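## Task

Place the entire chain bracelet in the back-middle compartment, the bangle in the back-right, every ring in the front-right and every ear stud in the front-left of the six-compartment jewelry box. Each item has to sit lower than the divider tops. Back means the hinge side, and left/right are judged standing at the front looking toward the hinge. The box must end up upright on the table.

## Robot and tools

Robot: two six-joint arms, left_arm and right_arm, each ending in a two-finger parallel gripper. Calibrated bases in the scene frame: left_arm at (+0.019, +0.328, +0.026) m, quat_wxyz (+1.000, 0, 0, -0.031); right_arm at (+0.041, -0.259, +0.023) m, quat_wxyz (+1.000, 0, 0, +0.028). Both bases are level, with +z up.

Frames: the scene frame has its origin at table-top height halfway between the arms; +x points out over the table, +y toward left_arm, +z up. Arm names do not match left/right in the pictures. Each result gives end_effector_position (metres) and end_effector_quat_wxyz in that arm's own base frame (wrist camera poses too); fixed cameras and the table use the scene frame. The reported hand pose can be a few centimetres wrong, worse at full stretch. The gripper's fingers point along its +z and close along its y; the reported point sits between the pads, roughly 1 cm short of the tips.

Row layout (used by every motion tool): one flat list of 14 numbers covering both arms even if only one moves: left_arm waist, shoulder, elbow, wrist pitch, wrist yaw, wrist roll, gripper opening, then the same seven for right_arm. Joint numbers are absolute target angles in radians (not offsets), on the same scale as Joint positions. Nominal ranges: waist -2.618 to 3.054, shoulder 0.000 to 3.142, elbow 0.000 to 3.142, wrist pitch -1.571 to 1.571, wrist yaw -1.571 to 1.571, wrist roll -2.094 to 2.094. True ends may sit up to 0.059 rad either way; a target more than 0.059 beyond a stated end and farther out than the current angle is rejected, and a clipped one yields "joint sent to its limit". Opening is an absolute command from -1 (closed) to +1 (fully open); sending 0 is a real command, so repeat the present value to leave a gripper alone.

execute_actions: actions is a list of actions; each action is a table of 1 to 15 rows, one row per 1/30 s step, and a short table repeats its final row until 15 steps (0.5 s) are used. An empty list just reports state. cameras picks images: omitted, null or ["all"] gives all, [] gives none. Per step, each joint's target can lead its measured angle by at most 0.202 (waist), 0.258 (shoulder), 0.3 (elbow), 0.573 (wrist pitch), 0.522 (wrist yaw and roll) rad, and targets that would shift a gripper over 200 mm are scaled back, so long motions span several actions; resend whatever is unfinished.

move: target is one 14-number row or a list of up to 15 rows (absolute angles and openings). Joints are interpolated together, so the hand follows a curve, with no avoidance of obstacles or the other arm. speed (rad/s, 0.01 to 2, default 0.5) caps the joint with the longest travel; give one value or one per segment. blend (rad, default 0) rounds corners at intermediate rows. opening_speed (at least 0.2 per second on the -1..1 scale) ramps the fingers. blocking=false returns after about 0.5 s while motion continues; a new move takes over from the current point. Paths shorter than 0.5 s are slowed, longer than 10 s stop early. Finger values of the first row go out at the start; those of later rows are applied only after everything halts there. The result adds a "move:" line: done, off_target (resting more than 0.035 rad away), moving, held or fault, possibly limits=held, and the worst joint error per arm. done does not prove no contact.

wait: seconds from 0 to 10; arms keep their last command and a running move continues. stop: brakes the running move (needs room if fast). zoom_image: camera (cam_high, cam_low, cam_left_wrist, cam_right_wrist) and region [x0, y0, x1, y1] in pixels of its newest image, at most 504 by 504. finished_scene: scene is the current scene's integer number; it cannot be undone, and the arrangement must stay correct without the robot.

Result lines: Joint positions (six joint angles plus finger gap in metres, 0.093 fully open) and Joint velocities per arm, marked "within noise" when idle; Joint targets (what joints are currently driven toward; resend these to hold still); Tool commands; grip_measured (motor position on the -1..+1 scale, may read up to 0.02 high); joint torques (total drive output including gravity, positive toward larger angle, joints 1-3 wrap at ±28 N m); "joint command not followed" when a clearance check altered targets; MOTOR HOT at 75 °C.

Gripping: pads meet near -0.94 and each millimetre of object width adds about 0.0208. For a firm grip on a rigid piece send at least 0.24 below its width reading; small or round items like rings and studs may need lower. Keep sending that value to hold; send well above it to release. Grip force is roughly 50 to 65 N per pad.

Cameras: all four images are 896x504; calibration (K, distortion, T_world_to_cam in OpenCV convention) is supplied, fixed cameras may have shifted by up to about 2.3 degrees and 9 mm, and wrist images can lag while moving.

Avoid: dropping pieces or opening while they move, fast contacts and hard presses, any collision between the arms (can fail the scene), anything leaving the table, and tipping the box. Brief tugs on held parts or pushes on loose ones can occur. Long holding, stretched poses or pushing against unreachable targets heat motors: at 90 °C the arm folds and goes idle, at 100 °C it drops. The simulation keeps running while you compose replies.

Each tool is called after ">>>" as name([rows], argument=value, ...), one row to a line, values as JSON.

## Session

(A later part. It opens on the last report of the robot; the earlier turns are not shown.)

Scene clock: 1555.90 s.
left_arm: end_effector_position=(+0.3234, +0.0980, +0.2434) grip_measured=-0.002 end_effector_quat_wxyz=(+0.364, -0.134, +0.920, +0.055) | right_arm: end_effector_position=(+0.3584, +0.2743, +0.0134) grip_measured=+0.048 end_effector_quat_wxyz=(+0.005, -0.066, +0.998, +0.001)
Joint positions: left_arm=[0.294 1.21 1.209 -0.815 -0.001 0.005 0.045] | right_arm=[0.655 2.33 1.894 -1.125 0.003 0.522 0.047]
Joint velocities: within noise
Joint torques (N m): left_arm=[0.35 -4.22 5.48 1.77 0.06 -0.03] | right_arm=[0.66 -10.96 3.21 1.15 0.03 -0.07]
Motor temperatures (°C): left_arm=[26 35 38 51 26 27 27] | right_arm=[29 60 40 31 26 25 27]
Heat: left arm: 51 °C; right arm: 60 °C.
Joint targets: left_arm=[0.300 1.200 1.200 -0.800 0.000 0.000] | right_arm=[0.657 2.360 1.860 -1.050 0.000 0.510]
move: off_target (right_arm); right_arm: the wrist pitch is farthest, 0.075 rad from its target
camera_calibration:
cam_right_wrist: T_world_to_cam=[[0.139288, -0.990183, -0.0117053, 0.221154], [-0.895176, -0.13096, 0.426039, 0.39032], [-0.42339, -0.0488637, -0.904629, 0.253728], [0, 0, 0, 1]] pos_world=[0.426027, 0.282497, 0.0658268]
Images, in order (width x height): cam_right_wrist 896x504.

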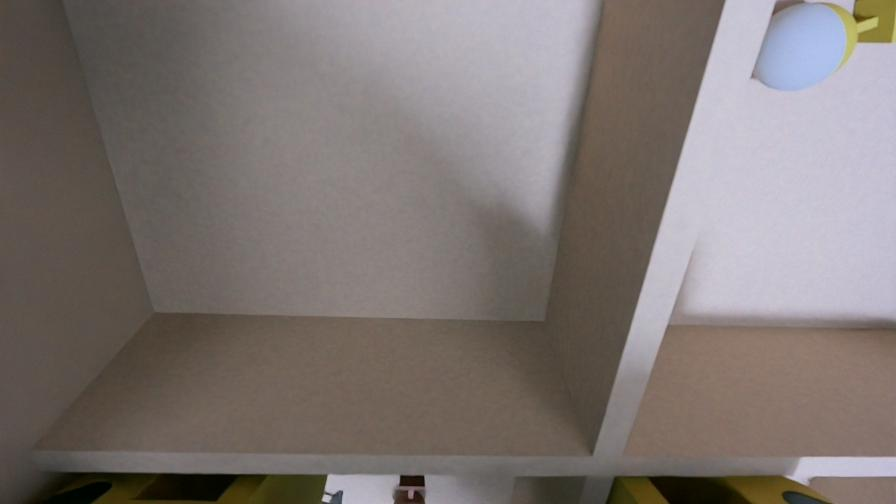

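>>> move([
  [0.3,1.2,1.2,-0.8,0,0,0,0.617,2.315,1.815,-1.05,0,0.47,0.05],
  [0.3,1.2,1.2,-0.8,0,0,0,0.605,2.30,1.80,-1.05,0,0.47,0.05],
], speed=0.2, cameras=["cam_low"])

>>> move([
  [0.3,1.2,1.2,-0.8,0,0,0,0.600,2.24,1.98,-1.3,0,0.46,0.05],
  [0.3,1.2,1.2,-0.8,0,0,0,0.5,1.8,1.7,-1.4,0,1.93,-0.3],
], speed=[0.4,0.8], cameras=["cam_right_wrist"])

>>> zoom_image(camera="cam_right_wrist", region=[290, 200, 490, 360])

Scene clock: 1569.23 s.
left_arm: end_effector_position=(+0.3234, +0.0980, +0.2434) grip_measured=-0.002 end_effector_quat_wxyz=(+0.364, -0.134, +0.920, +0.055) | right_arm: end_effector_position=(+0.3585, +0.2527, +0.0084) grip_measured=+0.048 end_effector_quat_wxyz=(-0.003, -0.061, +0.998, +0.002)
Joint positions: left_arm=[0.294 1.21 1.209 -0.815 -0.001 0.005 0.045] | right_arm=[0.611 2.293 1.809 -1.09 -0.008 0.489 0.047]
Joint velocities: within noise
Joint torques (N m): left_arm=[0.35 -4.23 5.48 1.77 0.06 -0.03] | right_arm=[-0.02 -12.74 5.41 0.75 0.13 -0.13]
Motor temperatures (°C): left_arm=[26 35 38 51 26 27 27] | right_arm=[29 64 39 30 26 25 27]
Heat: left arm: 51 °C; right arm: 64 °C.
Joint targets: left_arm=[0.300 1.200 1.200 -0.800 0.000 0.000] | right_arm=[0.605 2.300 1.800 -1.050 0.000 0.470]
move: off_target (right_arm); right_arm: the wrist pitch is farthest, 0.040 rad from its target
Images, in order (width x height): cam_low 896x504.

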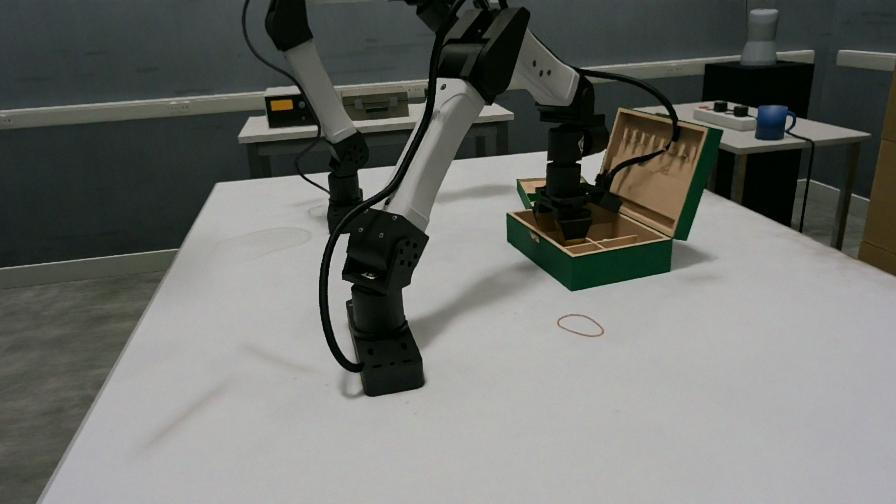

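Scene clock: 1573.17 s.
left_arm: end_effector_position=(+0.3234, +0.0980, +0.2434) grip_measured=-0.002 end_effector_quat_wxyz=(+0.364, -0.134, +0.920, +0.055) | right_arm: end_effector_position=(+0.3096, +0.1728, +0.1591) grip_measured=-0.298 end_effector_quat_wxyz=(+0.010, +0.648, +0.760, +0.036)
Joint positions: left_arm=[0.294 1.21 1.209 -0.815 -0.001 0.005 0.045] | right_arm=[0.505 1.824 1.71 -1.382 -0.008 1.918 0.031]
Joint velocities: within noise
Joint torques (N m): left_arm=[0.36 -4.23 5.46 1.77 0.06 -0.03] | right_arm=[0.01 -11.81 5.59 0.23 0.15 0.17]
Motor temperatures (°C): left_arm=[26 35 38 51 26 27 27] | right_arm=[29 65 39 30 26 25 27]
Heat: left arm: 51 °C; right arm: 65 °C.
Joint targets: left_arm=[0.300 1.200 1.200 -0.800 0.000 0.000] | right_arm=[0.500 1.800 1.700 -1.400 0.000 1.930]
move: done
camera_calibration:
cam_right_wrist: T_world_to_cam=[[-0.983644, -0.162357, -0.0780044, 0.344252], [-0.179977, 0.868446, 0.461964, -0.128521], [-0.00726049, 0.468447, -0.883462, 0.138302], [0, 0, 0, 1]] pos_world=[0.316494, 0.102718, 0.20841]
Images, in order (width x height): cam_right_wrist 896x504.

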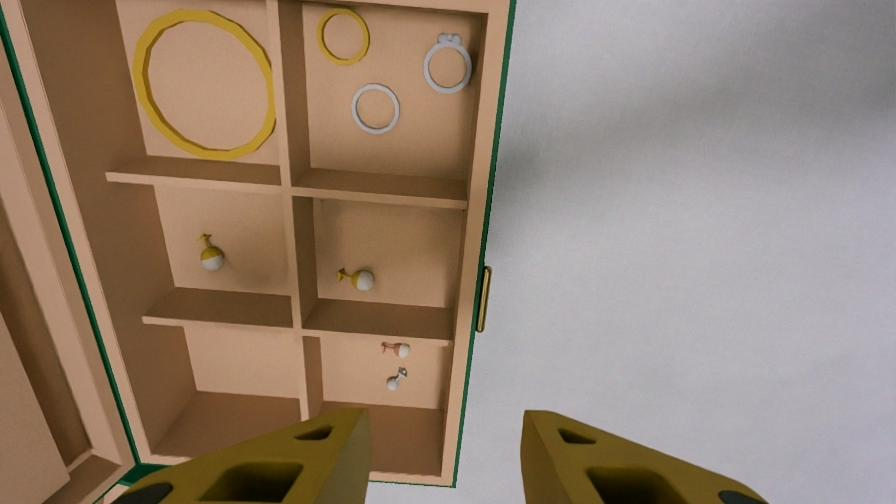

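Scaled by 2.520 from the camera's 896x504 image, which has a finer 1280x720 frame.

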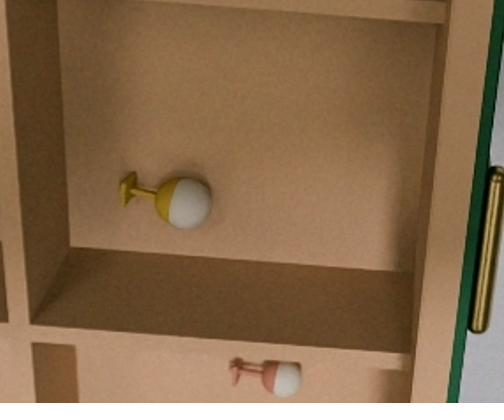

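>>> move([
  [0.3,1.2,1.2,-0.8,0,0,0,0.637,2.293,2.028,-1.305,0,0.49,0.05],
  [0.3,1.2,1.2,-0.8,0,0,0,0.637,2.324,1.881,-1.12,0,0.49,0.05],
  [0.3,1.2,1.2,-0.8,0,0,0,0.637,2.338,1.838,-1.05,0,0.49,0.05],
  [0.3,1.2,1.2,-0.8,0,0,0,0.597,2.293,1.793,-1.05,0,0.45,0.05],
  [0.3,1.2,1.2,-0.8,0,0,0,0.578,2.272,1.772,-1.05,0,0.45,0.05],
], speed=[0.8,0.4,0.15,0.2,0.2], cameras=["cam_low"])

>>> move([
  [0.3,1.2,1.2,-0.8,0,0,0,0.573,2.21,1.95,-1.3,0,0.44,0.05],
  [0.3,1.2,1.2,-0.8,0,0,0,0.5,1.8,1.7,-1.4,0,1.93,-0.3],
], speed=[0.4,0.8], cameras=["cam_right_wrist"])

>>> zoom_image(camera="cam_right_wrist", region=[290, 200, 490, 360])

Scene clock: 1599.90 s.
left_arm: end_effector_position=(+0.3234, +0.0980, +0.2434) grip_measured=-0.002 end_effector_quat_wxyz=(+0.364, -0.134, +0.920, +0.055) | right_arm: end_effector_position=(+0.3602, +0.2417, +0.0099) grip_measured=+0.048 end_effector_quat_wxyz=(-0.005, -0.059, +0.998, +0.005)
Joint positions: left_arm=[0.294 1.21 1.209 -0.815 -0.001 0.005 0.045] | right_arm=[0.586 2.273 1.78 -1.082 -0.014 0.467 0.047]
Joint velocities: within noise
Joint torques (N m): left_arm=[0.35 -4.22 5.46 1.76 0.06 -0.03] | right_arm=[-0.16 -13.31 5.49 0.67 0.18 -0.11]
Motor temperatures (°C): left_arm=[26 35 37 51 26 27 27] | right_arm=[29 69 38 30 26 25 27]
Heat: left arm: 51 °C; right arm: 69 °C.
Joint targets: left_arm=[0.300 1.200 1.200 -0.800 0.000 0.000] | right_arm=[0.578 2.272 1.772 -1.050 0.000 0.450]
move: done
Images, in order (width x height): cam_low 896x504.

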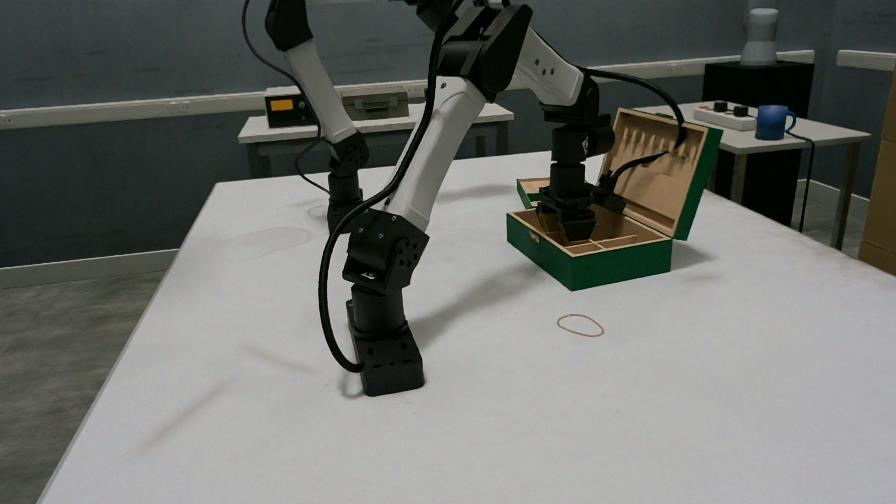

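Scene clock: 1603.83 s.
left_arm: end_effector_position=(+0.3234, +0.0980, +0.2434) grip_measured=-0.002 end_effector_quat_wxyz=(+0.364, -0.134, +0.920, +0.055) | right_arm: end_effector_position=(+0.3096, +0.1729, +0.1590) grip_measured=-0.298 end_effector_quat_wxyz=(+0.010, +0.648, +0.760, +0.036)
Joint positions: left_arm=[0.294 1.21 1.209 -0.815 -0.001 0.005 0.045] | right_arm=[0.506 1.825 1.71 -1.382 -0.008 1.918 0.031]
Joint velocities: within noise
Joint torques (N m): left_arm=[0.35 -4.21 5.48 1.77 0.06 -0.03] | right_arm=[-0.03 -11.82 5.57 0.22 0.15 0.17]
Motor temperatures (°C): left_arm=[26 35 37 51 26 27 27] | right_arm=[29 70 38 30 26 25 27]
Heat: left arm: 51 °C; right arm: 70 °C.
Joint targets: left_arm=[0.300 1.200 1.200 -0.800 0.000 0.000] | right_arm=[0.500 1.800 1.700 -1.400 0.000 1.930]
move: done
camera_calibration:
cam_right_wrist: T_world_to_cam=[[-0.983582, -0.162732, -0.0780044, 0.344345], [-0.180308, 0.868377, 0.461964, -0.128494], [-0.00743919, 0.468444, -0.883462, 0.138172], [0, 0, 0, 1]] pos_world=[0.316551, 0.102892, 0.208289]
Images, in order (width x height): cam_right_wrist 896x504.

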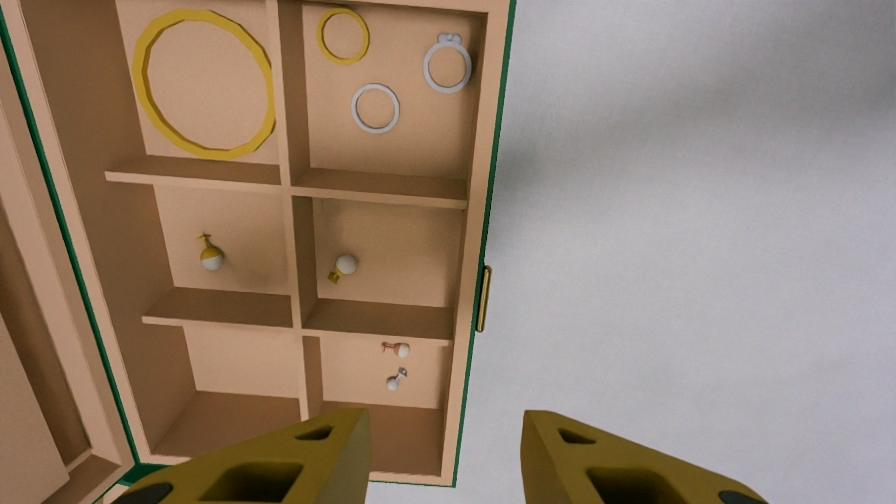

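Scaled by 2.520 from the camera's 896x504 image, which has a finer 1280x720 frame.

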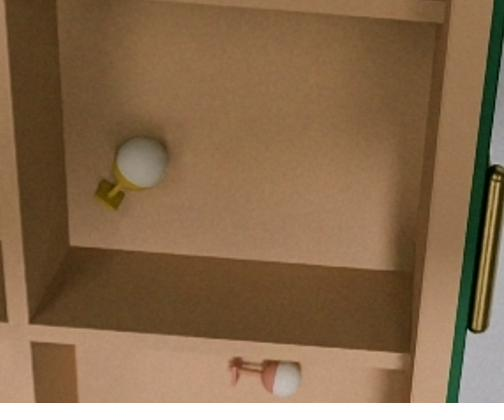

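>>> move(target=[0.3,1.2,1.2,-0.8,0,0,0,0.559,1.3,1.5,-1.2,0,0.41,-0.95], speed=0.8, cameras=[])

>>> wait(seconds=10, cameras=[])

>>> move([
  [0.3,1.2,1.2,-0.8,0,0,0,0.559,2.05,1.573,-0.92,0,0.41,-0.95],
  [0.3,1.2,1.2,-0.8,0,0,0,0.559,2.118,1.46,-0.725,0,0.41,-0.95],
  [0.3,1.2,1.2,-0.8,0,0,0,0.577,2.065,1.405,-0.725,0,0.41,-0.95],
  [0.3,1.2,1.2,-0.8,0,0,0,0.582,2.045,1.385,-0.725,0,0.41,-0.95],
], speed=[0.8,0.25,0.15,0.15], cameras=["cam_low","cam_right_wrist"])

>>> move([
  [0.3,1.2,1.2,-0.8,0,0,0,0.582,1.98,1.6,-1.0,0,0.44,-0.95],
  [0.3,1.2,1.2,-0.8,0,0,0,0.5,1.8,1.7,-1.4,0,1.93,-0.3],
], speed=[0.4,0.8], cameras=["cam_right_wrist"])

>>> zoom_image(camera="cam_right_wrist", region=[290, 200, 490, 360])

Scene clock: 1635.90 s.
left_arm: end_effector_position=(+0.3234, +0.0980, +0.2434) grip_measured=-0.002 end_effector_quat_wxyz=(+0.364, -0.134, +0.920, +0.055) | right_arm: end_effector_position=(+0.2617, +0.1629, +0.2698) grip_measured=-0.945 end_effector_quat_wxyz=(+0.240, -0.064, +0.960, +0.131)
Joint positions: left_arm=[0.294 1.21 1.209 -0.815 -0.001 0.005 0.045] | right_arm=[0.553 1.312 1.511 -1.216 -0.008 0.423 0]
Joint velocities: within noise
Joint torques (N m): left_arm=[0.36 -4.23 5.48 1.77 0.06 -0.03] | right_arm=[1.02 -5.87 5.93 1.64 0.11 -0.08]
Motor temperatures (°C): left_arm=[26 35 37 51 26 27 27] | right_arm=[29 70 38 30 26 25 27]
Heat: left arm: 51 °C; right arm: 70 °C.
Joint targets: left_arm=[0.300 1.200 1.200 -0.800 0.000 0.000] | right_arm=[0.559 1.300 1.500 -1.200 0.000 0.410]
move: done
No camera images: "cameras" was empty.

Scene clock: 1645.90 s.
left_arm: end_effector_position=(+0.3234, +0.0980, +0.2434) grip_measured=-0.002 end_effector_quat_wxyz=(+0.364, -0.134, +0.920, +0.055) | right_arm: end_effector_position=(+0.2622, +0.1632, +0.2700) grip_measured=-0.945 end_effector_quat_wxyz=(+0.241, -0.064, +0.959, +0.132)
Joint positions: left_arm=[0.294 1.21 1.209 -0.815 -0.001 0.005 0.045] | right_arm=[0.553 1.312 1.51 -1.213 -0.008 0.422 0]
Joint velocities: within noise
Joint torques (N m): left_arm=[0.35 -4.22 5.46 1.77 0.06 -0.03] | right_arm=[1.03 -5.87 6 1.62 0.11 -0.08]
Motor temperatures (°C): left_arm=[26 35 37 51 26 27 27] | right_arm=[29 66 39 30 26 25 27]
Heat: left arm: 51 °C; right arm: 66 °C.
Joint targets: left_arm=[0.300 1.200 1.200 -0.800 0.000 0.000] | right_arm=[0.559 1.300 1.500 -1.200 0.000 0.410]
Tool commands: left_gripper/opening=+0.0 right_gripper/opening=-0.95
wait: 10.00 s; at rest by 0.17 s
No camera images: "cameras" was empty.

Scene clock: 1648.67 s.
left_arm: end_effector_position=(+0.3234, +0.0980, +0.2434) grip_measured=-0.002 end_effector_quat_wxyz=(+0.364, -0.134, +0.920, +0.055) | right_arm: end_effector_position=(+0.3556, +0.2284, +0.0172) grip_measured=-0.945 end_effector_quat_wxyz=(+0.095, -0.077, +0.992, +0.043)
Joint positions: left_arm=[0.294 1.21 1.209 -0.815 -0.001 0.005 0.045] | right_arm=[0.577 2.038 1.412 -0.737 0.015 0.421 0]
Joint velocities: within noise
Joint torques (N m): left_arm=[0.35 -4.22 5.48 1.77 0.06 -0.03] | right_arm=[0.91 -10.77 3.95 0.95 -0.09 -0.07]
Motor temperatures (°C): left_arm=[26 35 37 51 26 27 27] | right_arm=[29 66 39 30 26 25 27]
Heat: left arm: 51 °C; right arm: 66 °C.
Joint targets: left_arm=[0.300 1.200 1.200 -0.800 0.000 0.000] | right_arm=[0.582 2.045 1.385 -0.725 0.000 0.410]
move: done
camera_calibration:
cam_right_wrist: T_world_to_cam=[[0.168246, -0.98247, -0.080289, 0.165267], [-0.950899, -0.183224, 0.249441, 0.415031], [-0.259779, 0.0343793, -0.965056, 0.177528], [0, 0, 0, 1]] pos_world=[0.412965, 0.232311, 0.0810674]
Images, in order (width x height): cam_low 896x504, cam_right_wrist 896x504.

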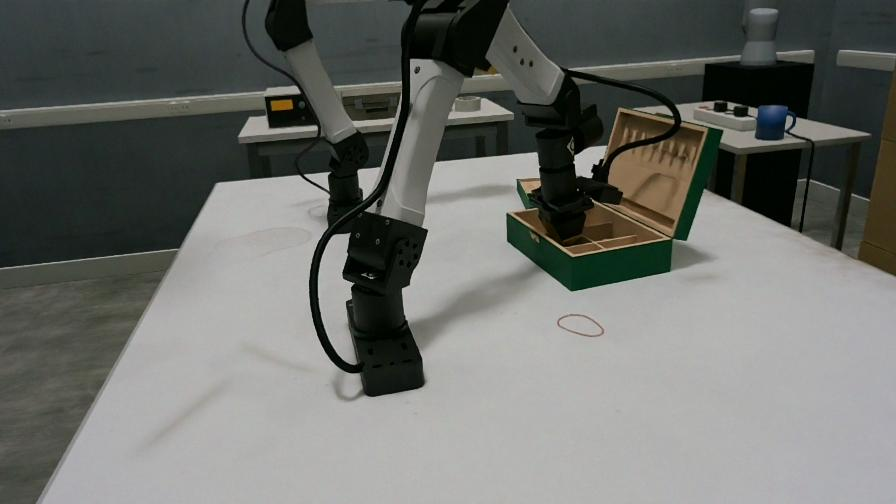

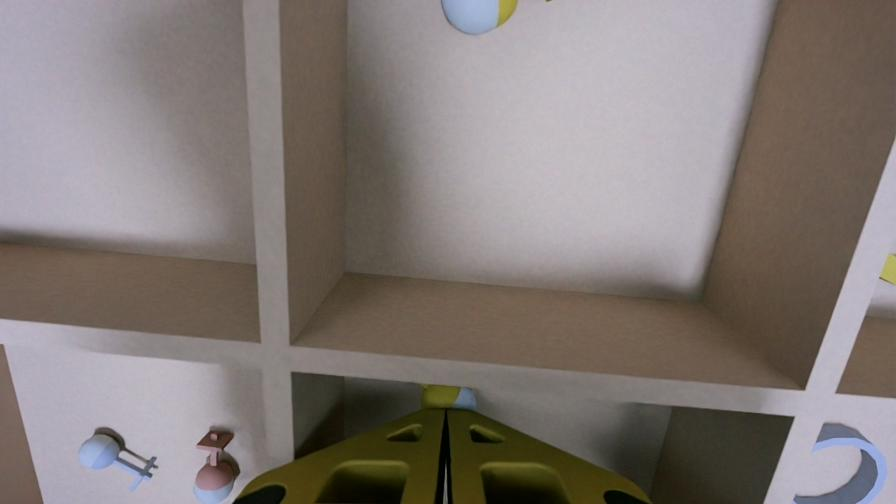

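Scene clock: 1652.67 s.
left_arm: end_effector_position=(+0.3234, +0.0980, +0.2434) grip_measured=-0.002 end_effector_quat_wxyz=(+0.364, -0.134, +0.920, +0.055) | right_arm: end_effector_position=(+0.3054, +0.1676, +0.1507) grip_measured=-0.302 end_effector_quat_wxyz=(+0.012, +0.649, +0.761, +0.019)
Joint positions: left_arm=[0.294 1.21 1.209 -0.815 -0.001 0.005 0.045] | right_arm=[0.506 1.826 1.681 -1.381 0.008 1.918 0.031]
Joint velocities: within noise
Joint torques (N m): left_arm=[0.35 -4.23 5.48 1.77 0.06 -0.03] | right_arm=[-0.02 -11.9 8.32 0.17 0 0.17]
Motor temperatures (°C): left_arm=[26 35 37 51 26 27 27] | right_arm=[29 67 39 30 26 25 27]
Heat: left arm: 51 °C; right arm: 67 °C.
Joint targets: left_arm=[0.300 1.200 1.200 -0.800 0.000 0.000] | right_arm=[0.500 1.800 1.700 -1.400 0.000 1.930]
move: done
camera_calibration:
cam_right_wrist: T_world_to_cam=[[-0.985001, -0.163704, -0.0545289, 0.335785], [-0.170864, 0.881375, 0.440435, -0.122626], [-0.0240407, 0.443146, -0.896127, 0.144556], [0, 0, 0, 1]] pos_world=[0.313271, 0.0989899, 0.20186]
Images, in order (width x height): cam_right_wrist 896x504.

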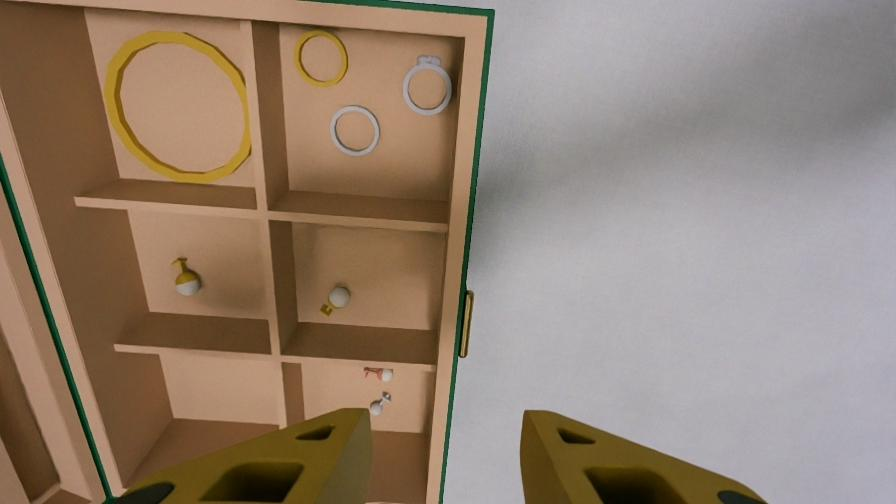

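Scaled by 2.520 from the camera's 896x504 image, which has a finer 1280x720 frame.

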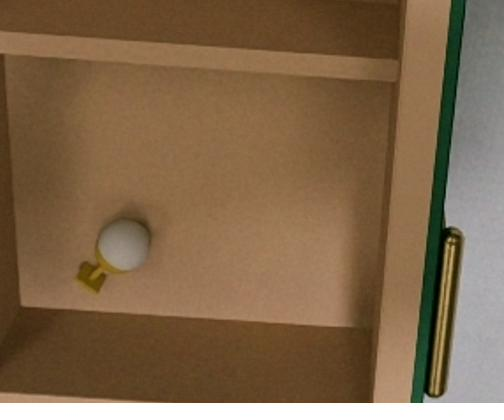

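>>> move([
  [0.3,1.2,1.2,-0.8,0,0,0,0.567,2.05,1.573,-0.92,0,-0.36,-0.55],
  [0.3,1.2,1.2,-0.8,0,0,0,0.567,2.118,1.455,-0.715,0,-0.36,-0.55],
], speed=[0.8,0.25], cameras=["cam_low","cam_right_wrist"])

Scene clock: 1681.10 s.
left_arm: end_effector_position=(+0.3234, +0.0980, +0.2434) grip_measured=-0.002 end_effector_quat_wxyz=(+0.364, -0.134, +0.920, +0.055) | right_arm: end_effector_position=(+0.3590, +0.2263, +0.0221) grip_measured=-0.549 end_effector_quat_wxyz=(+0.085, -0.438, +0.895, +0.007)
Joint positions: left_arm=[0.294 1.21 1.209 -0.815 -0.001 0.005 0.045] | right_arm=[0.565 2.067 1.485 -0.818 0.005 -0.346 0.019]
Joint velocities: within noise
Joint torques (N m): left_arm=[0.36 -4.22 5.49 1.77 0.06 -0.03] | right_arm=[0.7 -6.94 3.69 1.81 -0.05 -0.08]
Motor temperatures (°C): left_arm=[26 35 37 51 26 27 27] | right_arm=[29 66 40 30 26 25 27]
Heat: left arm: 51 °C; right arm: 66 °C.
Joint targets: left_arm=[0.300 1.200 1.200 -0.800 0.000 0.000] | right_arm=[0.567 2.118 1.455 -0.715 0.000 -0.360]
move: off_target (right_arm); right_arm: the wrist pitch is farthest, 0.103 rad from its target
camera_calibration:
cam_right_wrist: T_world_to_cam=[[0.790653, -0.609972, 0.0529279, -0.147629], [-0.597064, -0.748995, 0.287264, 0.416806], [-0.13558, -0.258728, -0.956388, 0.204767], [0, 0, 0, 1]] pos_world=[0.393345, 0.275115, 0.0839165]
Images, in order (width x height): cam_low 896x504, cam_right_wrist 896x504.

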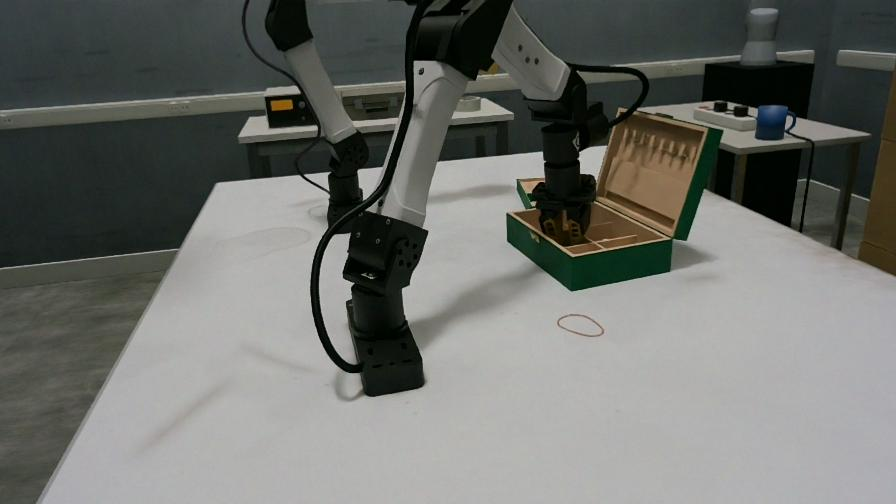

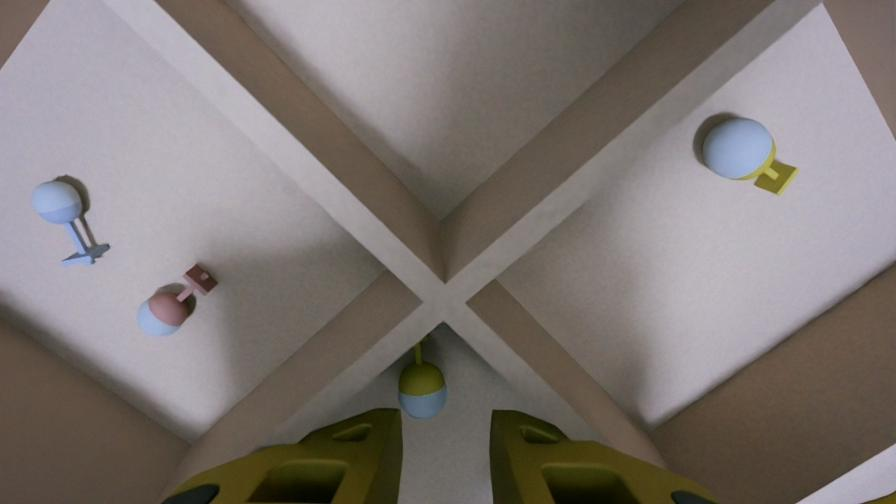

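>>> move([
  [0.3,1.2,1.2,-0.8,0,0,0,0.580,2.05,1.53,-0.86,0,-0.36,-0.5],
  [0.3,1.2,1.2,-0.8,0,0,0,0.581,2.110,1.44,-0.70,0,-0.36,-0.5],
], speed=[0.4,0.2], cameras=["cam_low","cam_right_wrist"])

Scene clock: 1699.37 s.
left_arm: end_effector_position=(+0.3234, +0.0980, +0.2434) grip_measured=-0.002 end_effector_quat_wxyz=(+0.364, -0.134, +0.920, +0.055) | right_arm: end_effector_position=(+0.3580, +0.2304, +0.0239) grip_measured=-0.503 end_effector_quat_wxyz=(+0.093, -0.443, +0.892, +0.008)
Joint positions: left_arm=[0.294 1.21 1.209 -0.815 -0.001 0.005 0.045] | right_arm=[0.574 2.057 1.474 -0.802 0.005 -0.349 0.021]
Joint velocities: within noise
Joint torques (N m): left_arm=[0.36 -4.22 5.46 1.76 0.06 -0.03] | right_arm=[1.11 -6.68 3.22 1.82 -0.05 -0.06]
Motor temperatures (°C): left_arm=[26 35 37 51 26 27 27] | right_arm=[29 63 39 32 26 25 27]
Heat: left arm: 51 °C; right arm: 63 °C.
Joint targets: left_arm=[0.300 1.200 1.200 -0.800 0.000 0.000] | right_arm=[0.581 2.110 1.440 -0.700 0.000 -0.360]
move: off_target (right_arm); right_arm: the wrist pitch is farthest, 0.102 rad from its target
camera_calibration:
cam_right_wrist: T_world_to_cam=[[0.796797, -0.60138, 0.058787, -0.148862], [-0.592306, -0.7581, 0.272869, 0.419477], [-0.119531, -0.252241, -0.960253, 0.200335], [0, 0, 0, 1]] pos_world=[0.391018, 0.279016, 0.0866616]
Images, in order (width x height): cam_low 896x504, cam_right_wrist 896x504.

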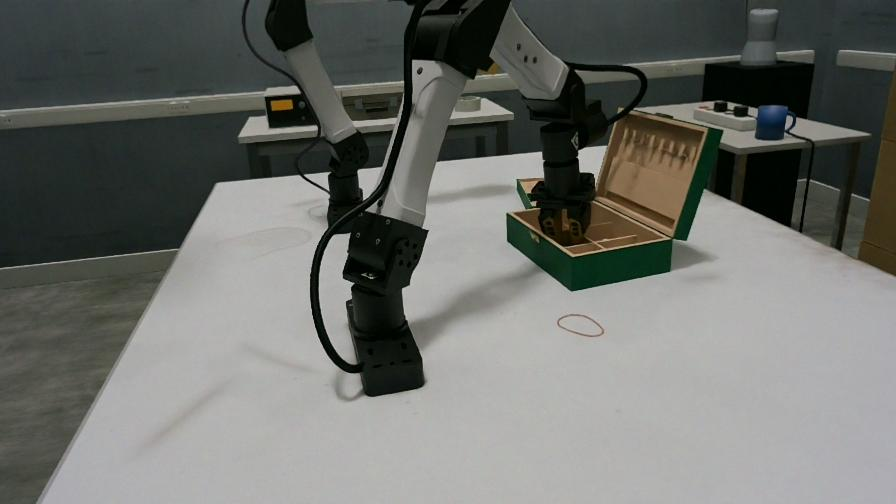

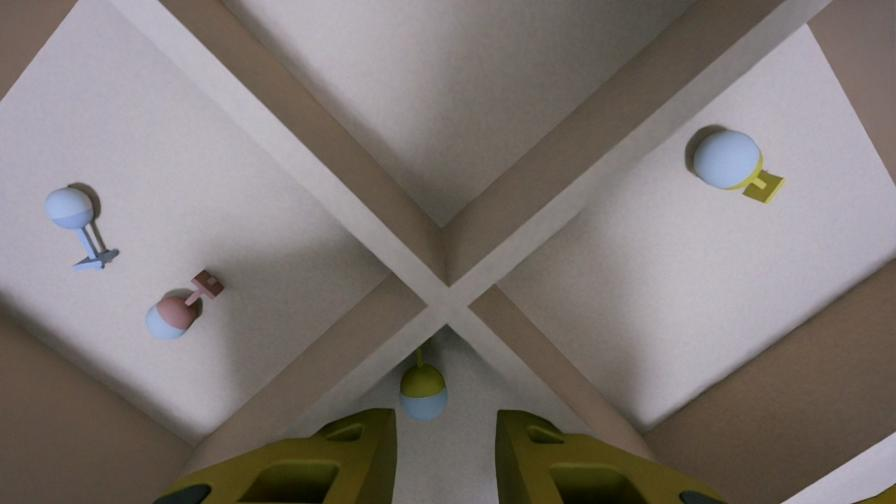

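>>> move([
  [0.3,1.2,1.2,-0.8,0,0,0,0.585,2.02,1.56,-0.92,0,0.43,-0.95],
  [0.3,1.2,1.2,-0.8,0,0,0,0.587,2.106,1.448,-0.715,0,0.43,-0.95],
], speed=[0.8,0.2], cameras=["cam_right_wrist"])

>>> move(target=[0.3,1.2,1.2,-0.8,0,0,0,0.553,2.058,1.40,-0.70,0,0.40,-0.95], speed=0.1, cameras=["cam_right_wrist"])

>>> move([
  [0.3,1.2,1.2,-0.8,0,0,0,0.553,1.98,1.6,-1.0,0,0.44,-0.95],
  [0.3,1.2,1.2,-0.8,0,0,0,0.5,1.8,1.7,-1.4,0,1.93,-0.3],
], speed=[0.4,0.8], cameras=["cam_right_wrist","cam_low"])

>>> zoom_image(camera="cam_right_wrist", region=[290, 200, 490, 360])

Scene clock: 1723.83 s.
left_arm: end_effector_position=(+0.3234, +0.0980, +0.2434) grip_measured=-0.002 end_effector_quat_wxyz=(+0.364, -0.134, +0.920, +0.055) | right_arm: end_effector_position=(+0.3616, +0.2329, +0.0187) grip_measured=-0.945 end_effector_quat_wxyz=(+0.092, -0.080, +0.992, +0.039)
Joint positions: left_arm=[0.294 1.21 1.209 -0.815 -0.001 0.005 0.045] | right_arm=[0.58 2.07 1.469 -0.771 0.02 0.418 0]
Joint velocities: within noise
Joint torques (N m): left_arm=[0.36 -4.22 5.48 1.76 0.06 -0.03] | right_arm=[1.1 -8.35 4.53 1.38 -0.14 0.18]
Motor temperatures (°C): left_arm=[26 35 37 51 26 27 27] | right_arm=[29 60 38 33 26 25 27]
Heat: left arm: 51 °C; right arm: 60 °C.
Joint targets: left_arm=[0.300 1.200 1.200 -0.800 0.000 0.000] | right_arm=[0.587 2.106 1.448 -0.715 0.000 0.430]
move: off_target (right_arm); right_arm: the wrist pitch is farthest, 0.056 rad from its target
camera_calibration:
cam_right_wrist: T_world_to_cam=[[0.173183, -0.982296, -0.0714244, 0.166784], [-0.948636, -0.185864, 0.256017, 0.420827], [-0.26476, 0.0234179, -0.96403, 0.184789], [0, 0, 0, 1]] pos_world=[0.419252, 0.23772, 0.0823159]
Images, in order (width x height): cam_right_wrist 896x504.

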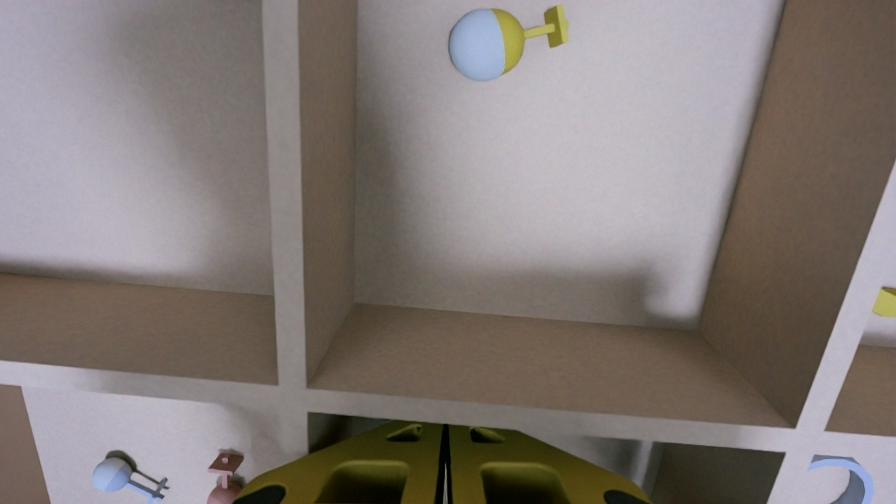

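Scene clock: 1724.63 s.
left_arm: end_effector_position=(+0.3234, +0.0980, +0.2434) grip_measured=-0.002 end_effector_quat_wxyz=(+0.364, -0.134, +0.920, +0.055) | right_arm: end_effector_position=(+0.3680, +0.2268, +0.0173) grip_measured=-0.945 end_effector_quat_wxyz=(+0.107, -0.071, +0.991, +0.048)
Joint positions: left_arm=[0.294 1.21 1.209 -0.815 -0.001 0.005 0.045] | right_arm=[0.559 2.051 1.427 -0.712 0.016 0.415 0]
Joint velocities: within noise
Joint torques (N m): left_arm=[0.36 -4.23 5.48 1.76 0.06 -0.03] | right_arm=[0.03 -10.96 4.07 0.97 -0.1 -0.1]
Motor temperatures (°C): left_arm=[26 35 37 51 26 27 27] | right_arm=[29 60 38 33 26 25 27]
Heat: left arm: 51 °C; right arm: 60 °C.
Joint targets: left_arm=[0.300 1.200 1.200 -0.800 0.000 0.000] | right_arm=[0.553 2.058 1.400 -0.700 0.000 0.400]
move: done
camera_calibration:
cam_right_wrist: T_world_to_cam=[[0.158461, -0.983465, -0.0876774, 0.165589], [-0.95878, -0.174478, 0.224273, 0.427784], [-0.235863, 0.0485248, -0.970574, 0.169044], [0, 0, 0, 1]] pos_world=[0.423782, 0.229287, 0.0826479]
Images, in order (width x height): cam_right_wrist 896x504.

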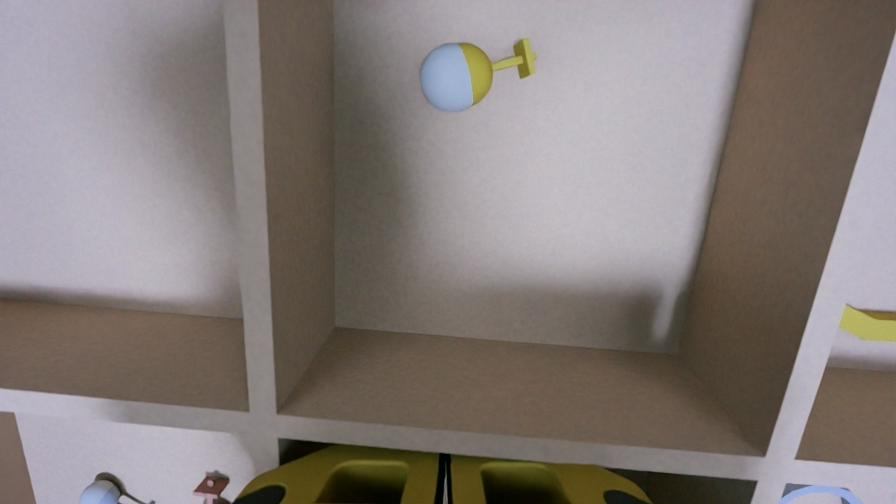

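Scene clock: 1728.70 s.
left_arm: end_effector_position=(+0.3234, +0.0980, +0.2434) grip_measured=-0.002 end_effector_quat_wxyz=(+0.364, -0.134, +0.920, +0.055) | right_arm: end_effector_position=(+0.3054, +0.1677, +0.1507) grip_measured=-0.302 end_effector_quat_wxyz=(+0.012, +0.649, +0.761, +0.019)
Joint positions: left_arm=[0.294 1.21 1.209 -0.815 -0.001 0.005 0.045] | right_arm=[0.506 1.826 1.681 -1.381 0.008 1.918 0.031]
Joint velocities: within noise
Joint torques (N m): left_arm=[0.35 -4.22 5.48 1.77 0.06 -0.03] | right_arm=[-0.05 -11.9 8.32 0.13 0 0.18]
Motor temperatures (°C): left_arm=[26 35 37 51 26 27 27] | right_arm=[29 62 38 32 26 25 27]
Heat: left arm: 51 °C; right arm: 62 °C.
Joint targets: left_arm=[0.300 1.200 1.200 -0.800 0.000 0.000] | right_arm=[0.500 1.800 1.700 -1.400 0.000 1.930]
move: done
camera_calibration:
cam_right_wrist: T_world_to_cam=[[-0.984931, -0.164082, -0.0546562, 0.335823], [-0.171267, 0.88146, 0.44011, -0.122528], [-0.0240367, 0.442839, -0.896279, 0.144602], [0, 0, 0, 1]] pos_world=[0.313254, 0.0990701, 0.201884]
Images, in order (width x height): cam_low 896x504, cam_right_wrist 896x504.

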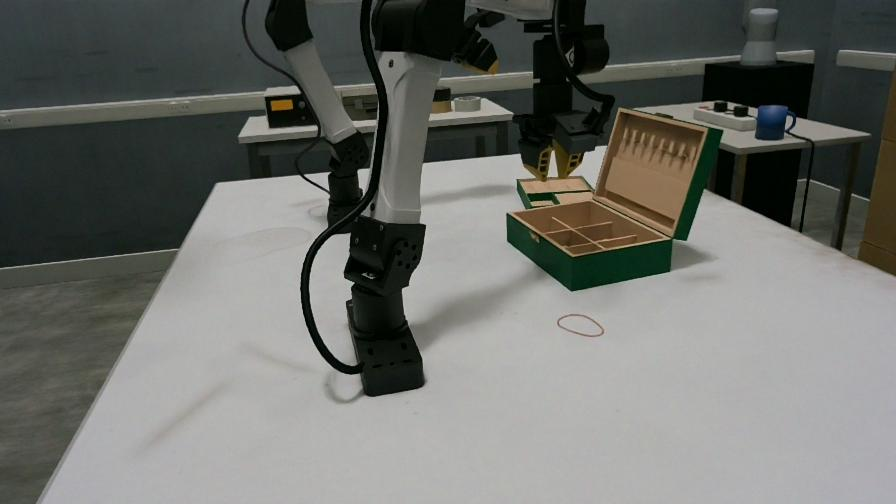

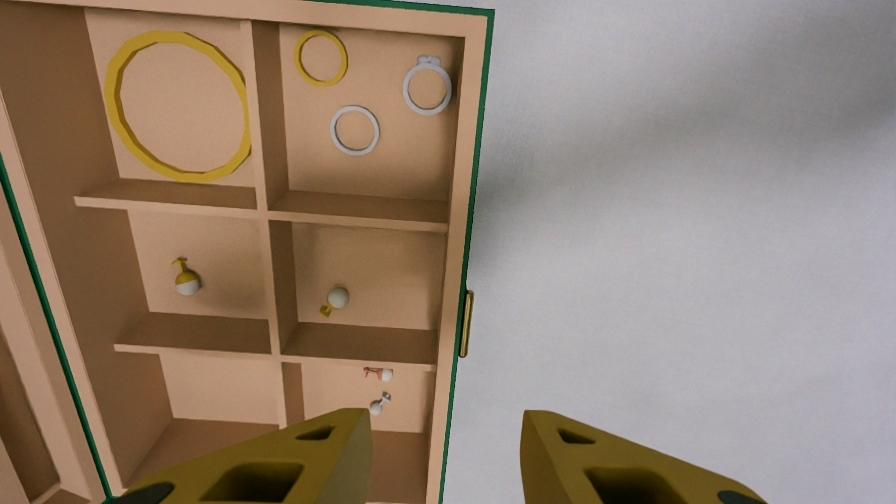

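Scaled by 2.520 from the camera's 896x504 image, which has a finer 1280x720 frame.

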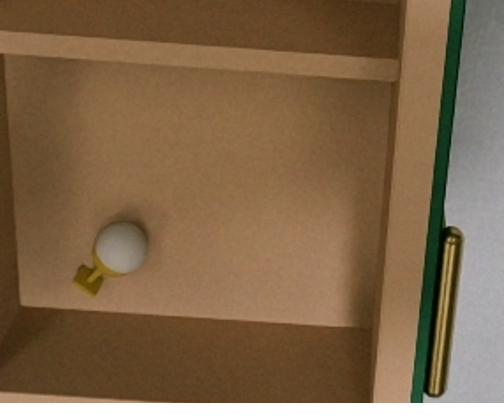

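>>> move([
  [0.3,1.2,1.2,-0.8,0,0,0,0.580,2.197,1.817,-1.18,0,0.43,-0.95],
  [0.3,1.2,1.2,-0.8,0,0,0,0.580,2.24,1.695,-1.01,0,0.43,-0.95],
], speed=[0.8,0.2], cameras=["cam_right_wrist"])

>>> move(target=[0.3,1.2,1.2,-0.8,0,0,0,0.558,2.193,1.645,-1.0,0,0.41,-0.95], speed=0.1, cameras=["cam_right_wrist"])

>>> move([
  [0.3,1.2,1.2,-0.8,0,0,0,0.558,2.1,1.75,-1.15,0,0.44,-0.95],
  [0.3,1.2,1.2,-0.8,0,0,0,0.5,1.8,1.7,-1.4,0,1.93,-0.3],
], speed=[0.4,0.8], cameras=["cam_right_wrist","cam_low"])

>>> zoom_image(camera="cam_right_wrist", region=[290, 200, 490, 360])

Scene clock: 1751.33 s.
left_arm: end_effector_position=(+0.3234, +0.0980, +0.2434) grip_measured=-0.002 end_effector_quat_wxyz=(+0.364, -0.134, +0.920, +0.055) | right_arm: end_effector_position=(+0.3576, +0.2294, +0.0173) grip_measured=-0.945 end_effector_quat_wxyz=(+0.008, -0.066, +0.998, -0.002)
Joint positions: left_arm=[0.294 1.21 1.209 -0.815 -0.001 0.005 0.045] | right_arm=[0.574 2.213 1.712 -1.057 0.01 0.443 0]
Joint velocities: within noise
Joint torques (N m): left_arm=[0.36 -4.22 5.48 1.76 0.06 -0.03] | right_arm=[0.98 -10.3 4.75 0.86 -0.04 -0.07]
Motor temperatures (°C): left_arm=[26 35 37 51 26 27 27] | right_arm=[29 64 40 31 26 25 27]
Heat: left arm: 51 °C; right arm: 64 °C.
Joint targets: left_arm=[0.300 1.200 1.200 -0.800 0.000 0.000] | right_arm=[0.580 2.240 1.695 -1.010 0.000 0.430]
move: off_target (right_arm); right_arm: the wrist pitch is farthest, 0.047 rad from its target
camera_calibration:
cam_right_wrist: T_world_to_cam=[[0.138137, -0.990394, -0.00617461, 0.177214], [-0.898212, -0.127901, 0.420542, 0.382594], [-0.417292, -0.0525462, -0.907252, 0.253412], [0, 0, 0, 1]] pos_world=[0.424917, 0.237762, 0.0701058]
Images, in order (width x height): cam_right_wrist 896x504.

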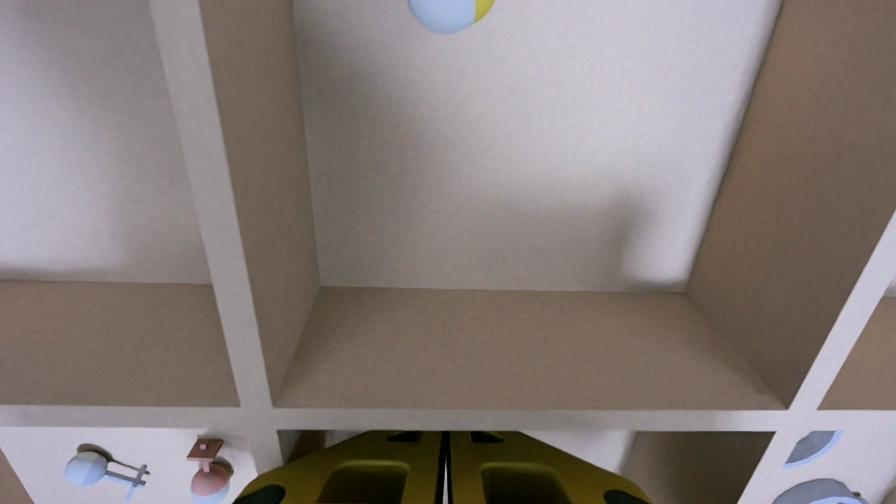

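Scene clock: 1752.20 s.
left_arm: end_effector_position=(+0.3234, +0.0980, +0.2434) grip_measured=-0.002 end_effector_quat_wxyz=(+0.364, -0.134, +0.920, +0.055) | right_arm: end_effector_position=(+0.3551, +0.2166, +0.0085) grip_measured=-0.945 end_effector_quat_wxyz=(+0.003, -0.067, +0.998, -0.012)
Joint positions: left_arm=[0.294 1.21 1.209 -0.815 -0.001 0.005 0.045] | right_arm=[0.558 2.206 1.663 -1.034 0.025 0.423 0]
Joint velocities: within noise
Joint torques (N m): left_arm=[0.35 -4.22 5.48 1.77 0.06 -0.03] | right_arm=[0.51 -13.96 4.46 0.7 -0.18 -0.09]
Motor temperatures (°C): left_arm=[26 35 37 51 26 27 27] | right_arm=[29 64 40 31 26 25 27]
Heat: left arm: 51 °C; right arm: 64 °C.
Joint targets: left_arm=[0.300 1.200 1.200 -0.800 0.000 0.000] | right_arm=[0.558 2.193 1.645 -1.000 0.000 0.410]
move: done
camera_calibration:
cam_right_wrist: T_world_to_cam=[[0.140771, -0.989929, 0.0149465, 0.163568], [-0.894371, -0.120679, 0.43074, 0.379388], [-0.424598, -0.0740035, -0.902352, 0.250896], [0, 0, 0, 1]] pos_world=[0.422818, 0.226272, 0.0605347]
Images, in order (width x height): cam_right_wrist 896x504.

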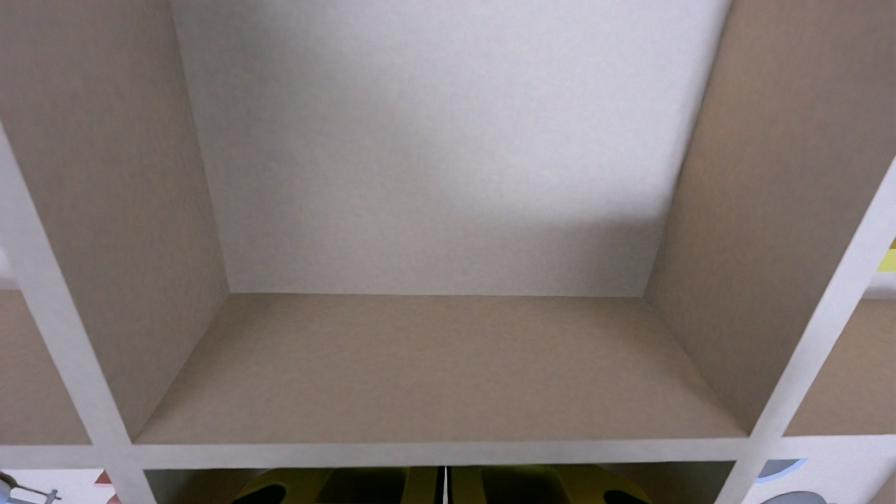

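Scene clock: 1755.90 s.
left_arm: end_effector_position=(+0.3234, +0.0980, +0.2434) grip_measured=-0.002 end_effector_quat_wxyz=(+0.364, -0.134, +0.920, +0.055) | right_arm: end_effector_position=(+0.3109, +0.1707, +0.1590) grip_measured=-0.302 end_effector_quat_wxyz=(+0.017, +0.648, +0.760, +0.034)
Joint positions: left_arm=[0.294 1.21 1.209 -0.815 -0.001 0.005 0.045] | right_arm=[0.506 1.825 1.71 -1.381 0.008 1.918 0.031]
Joint velocities: within noise
Joint torques (N m): left_arm=[0.35 -4.21 5.48 1.76 0.06 -0.04] | right_arm=[-0.05 -11.85 5.57 0.22 0 0.17]
Motor temperatures (°C): left_arm=[26 35 37 51 26 27 27] | right_arm=[29 66 40 30 26 25 27]
Heat: left arm: 51 °C; right arm: 66 °C.
Joint targets: left_arm=[0.300 1.200 1.200 -0.800 0.000 0.000] | right_arm=[0.500 1.800 1.700 -1.400 0.000 1.930]
move: done
camera_calibration:
cam_right_wrist: T_world_to_cam=[[-0.983062, -0.163045, -0.0837011, 0.346087], [-0.183275, 0.874803, 0.448476, -0.124382], [0.000100144, 0.45622, -0.889867, 0.139979], [0, 0, 0, 1]] pos_world=[0.317414, 0.101377, 0.209313]
Images, in order (width x height): cam_low 896x504, cam_right_wrist 896x504.

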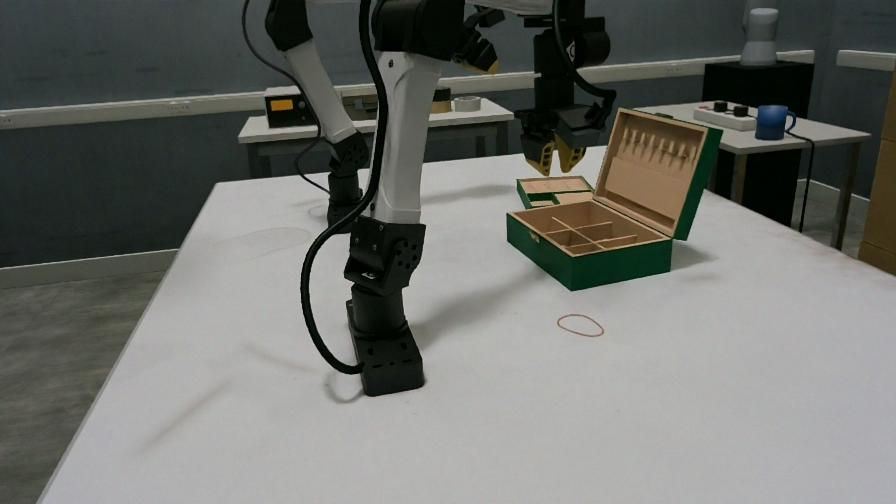

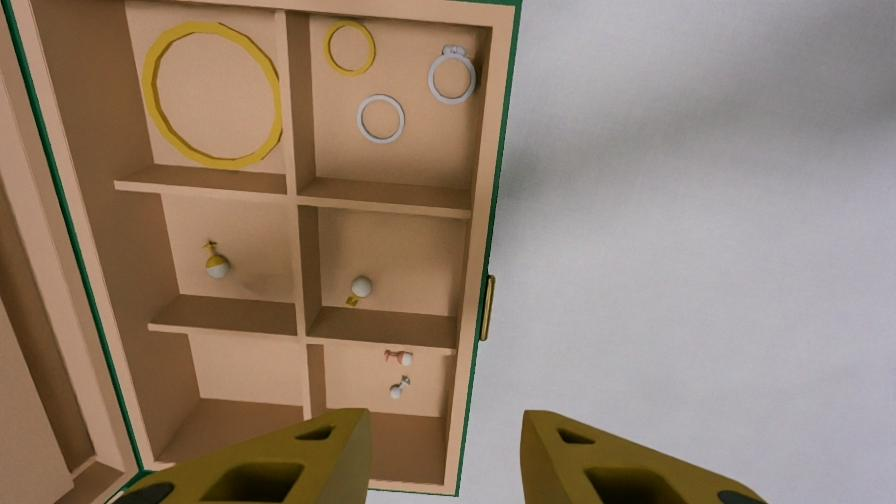

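Scaled by 2.520 from the camera's 896x504 image, which has a finer 1280x720 frame.

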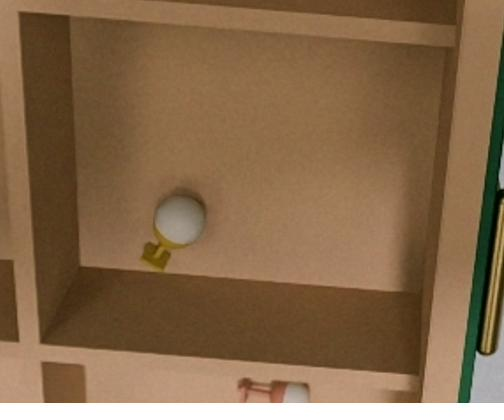

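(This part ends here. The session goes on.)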